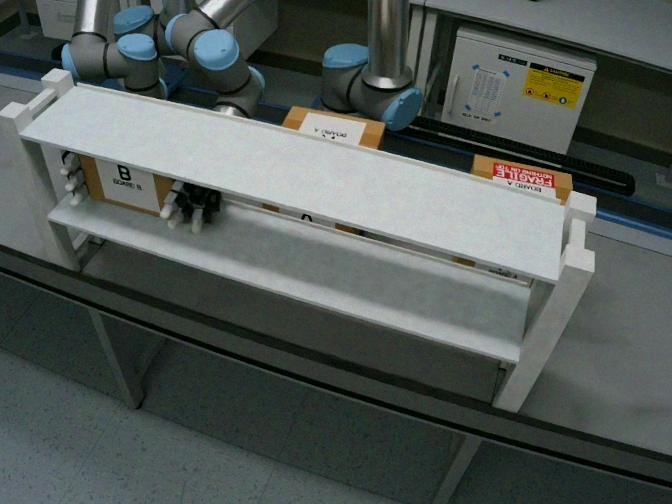

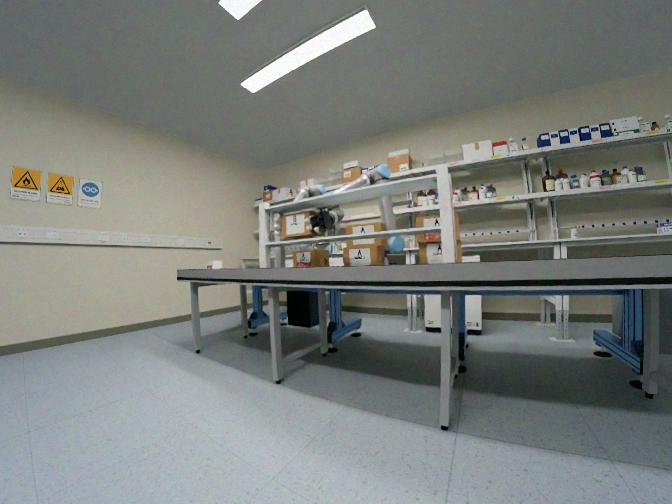

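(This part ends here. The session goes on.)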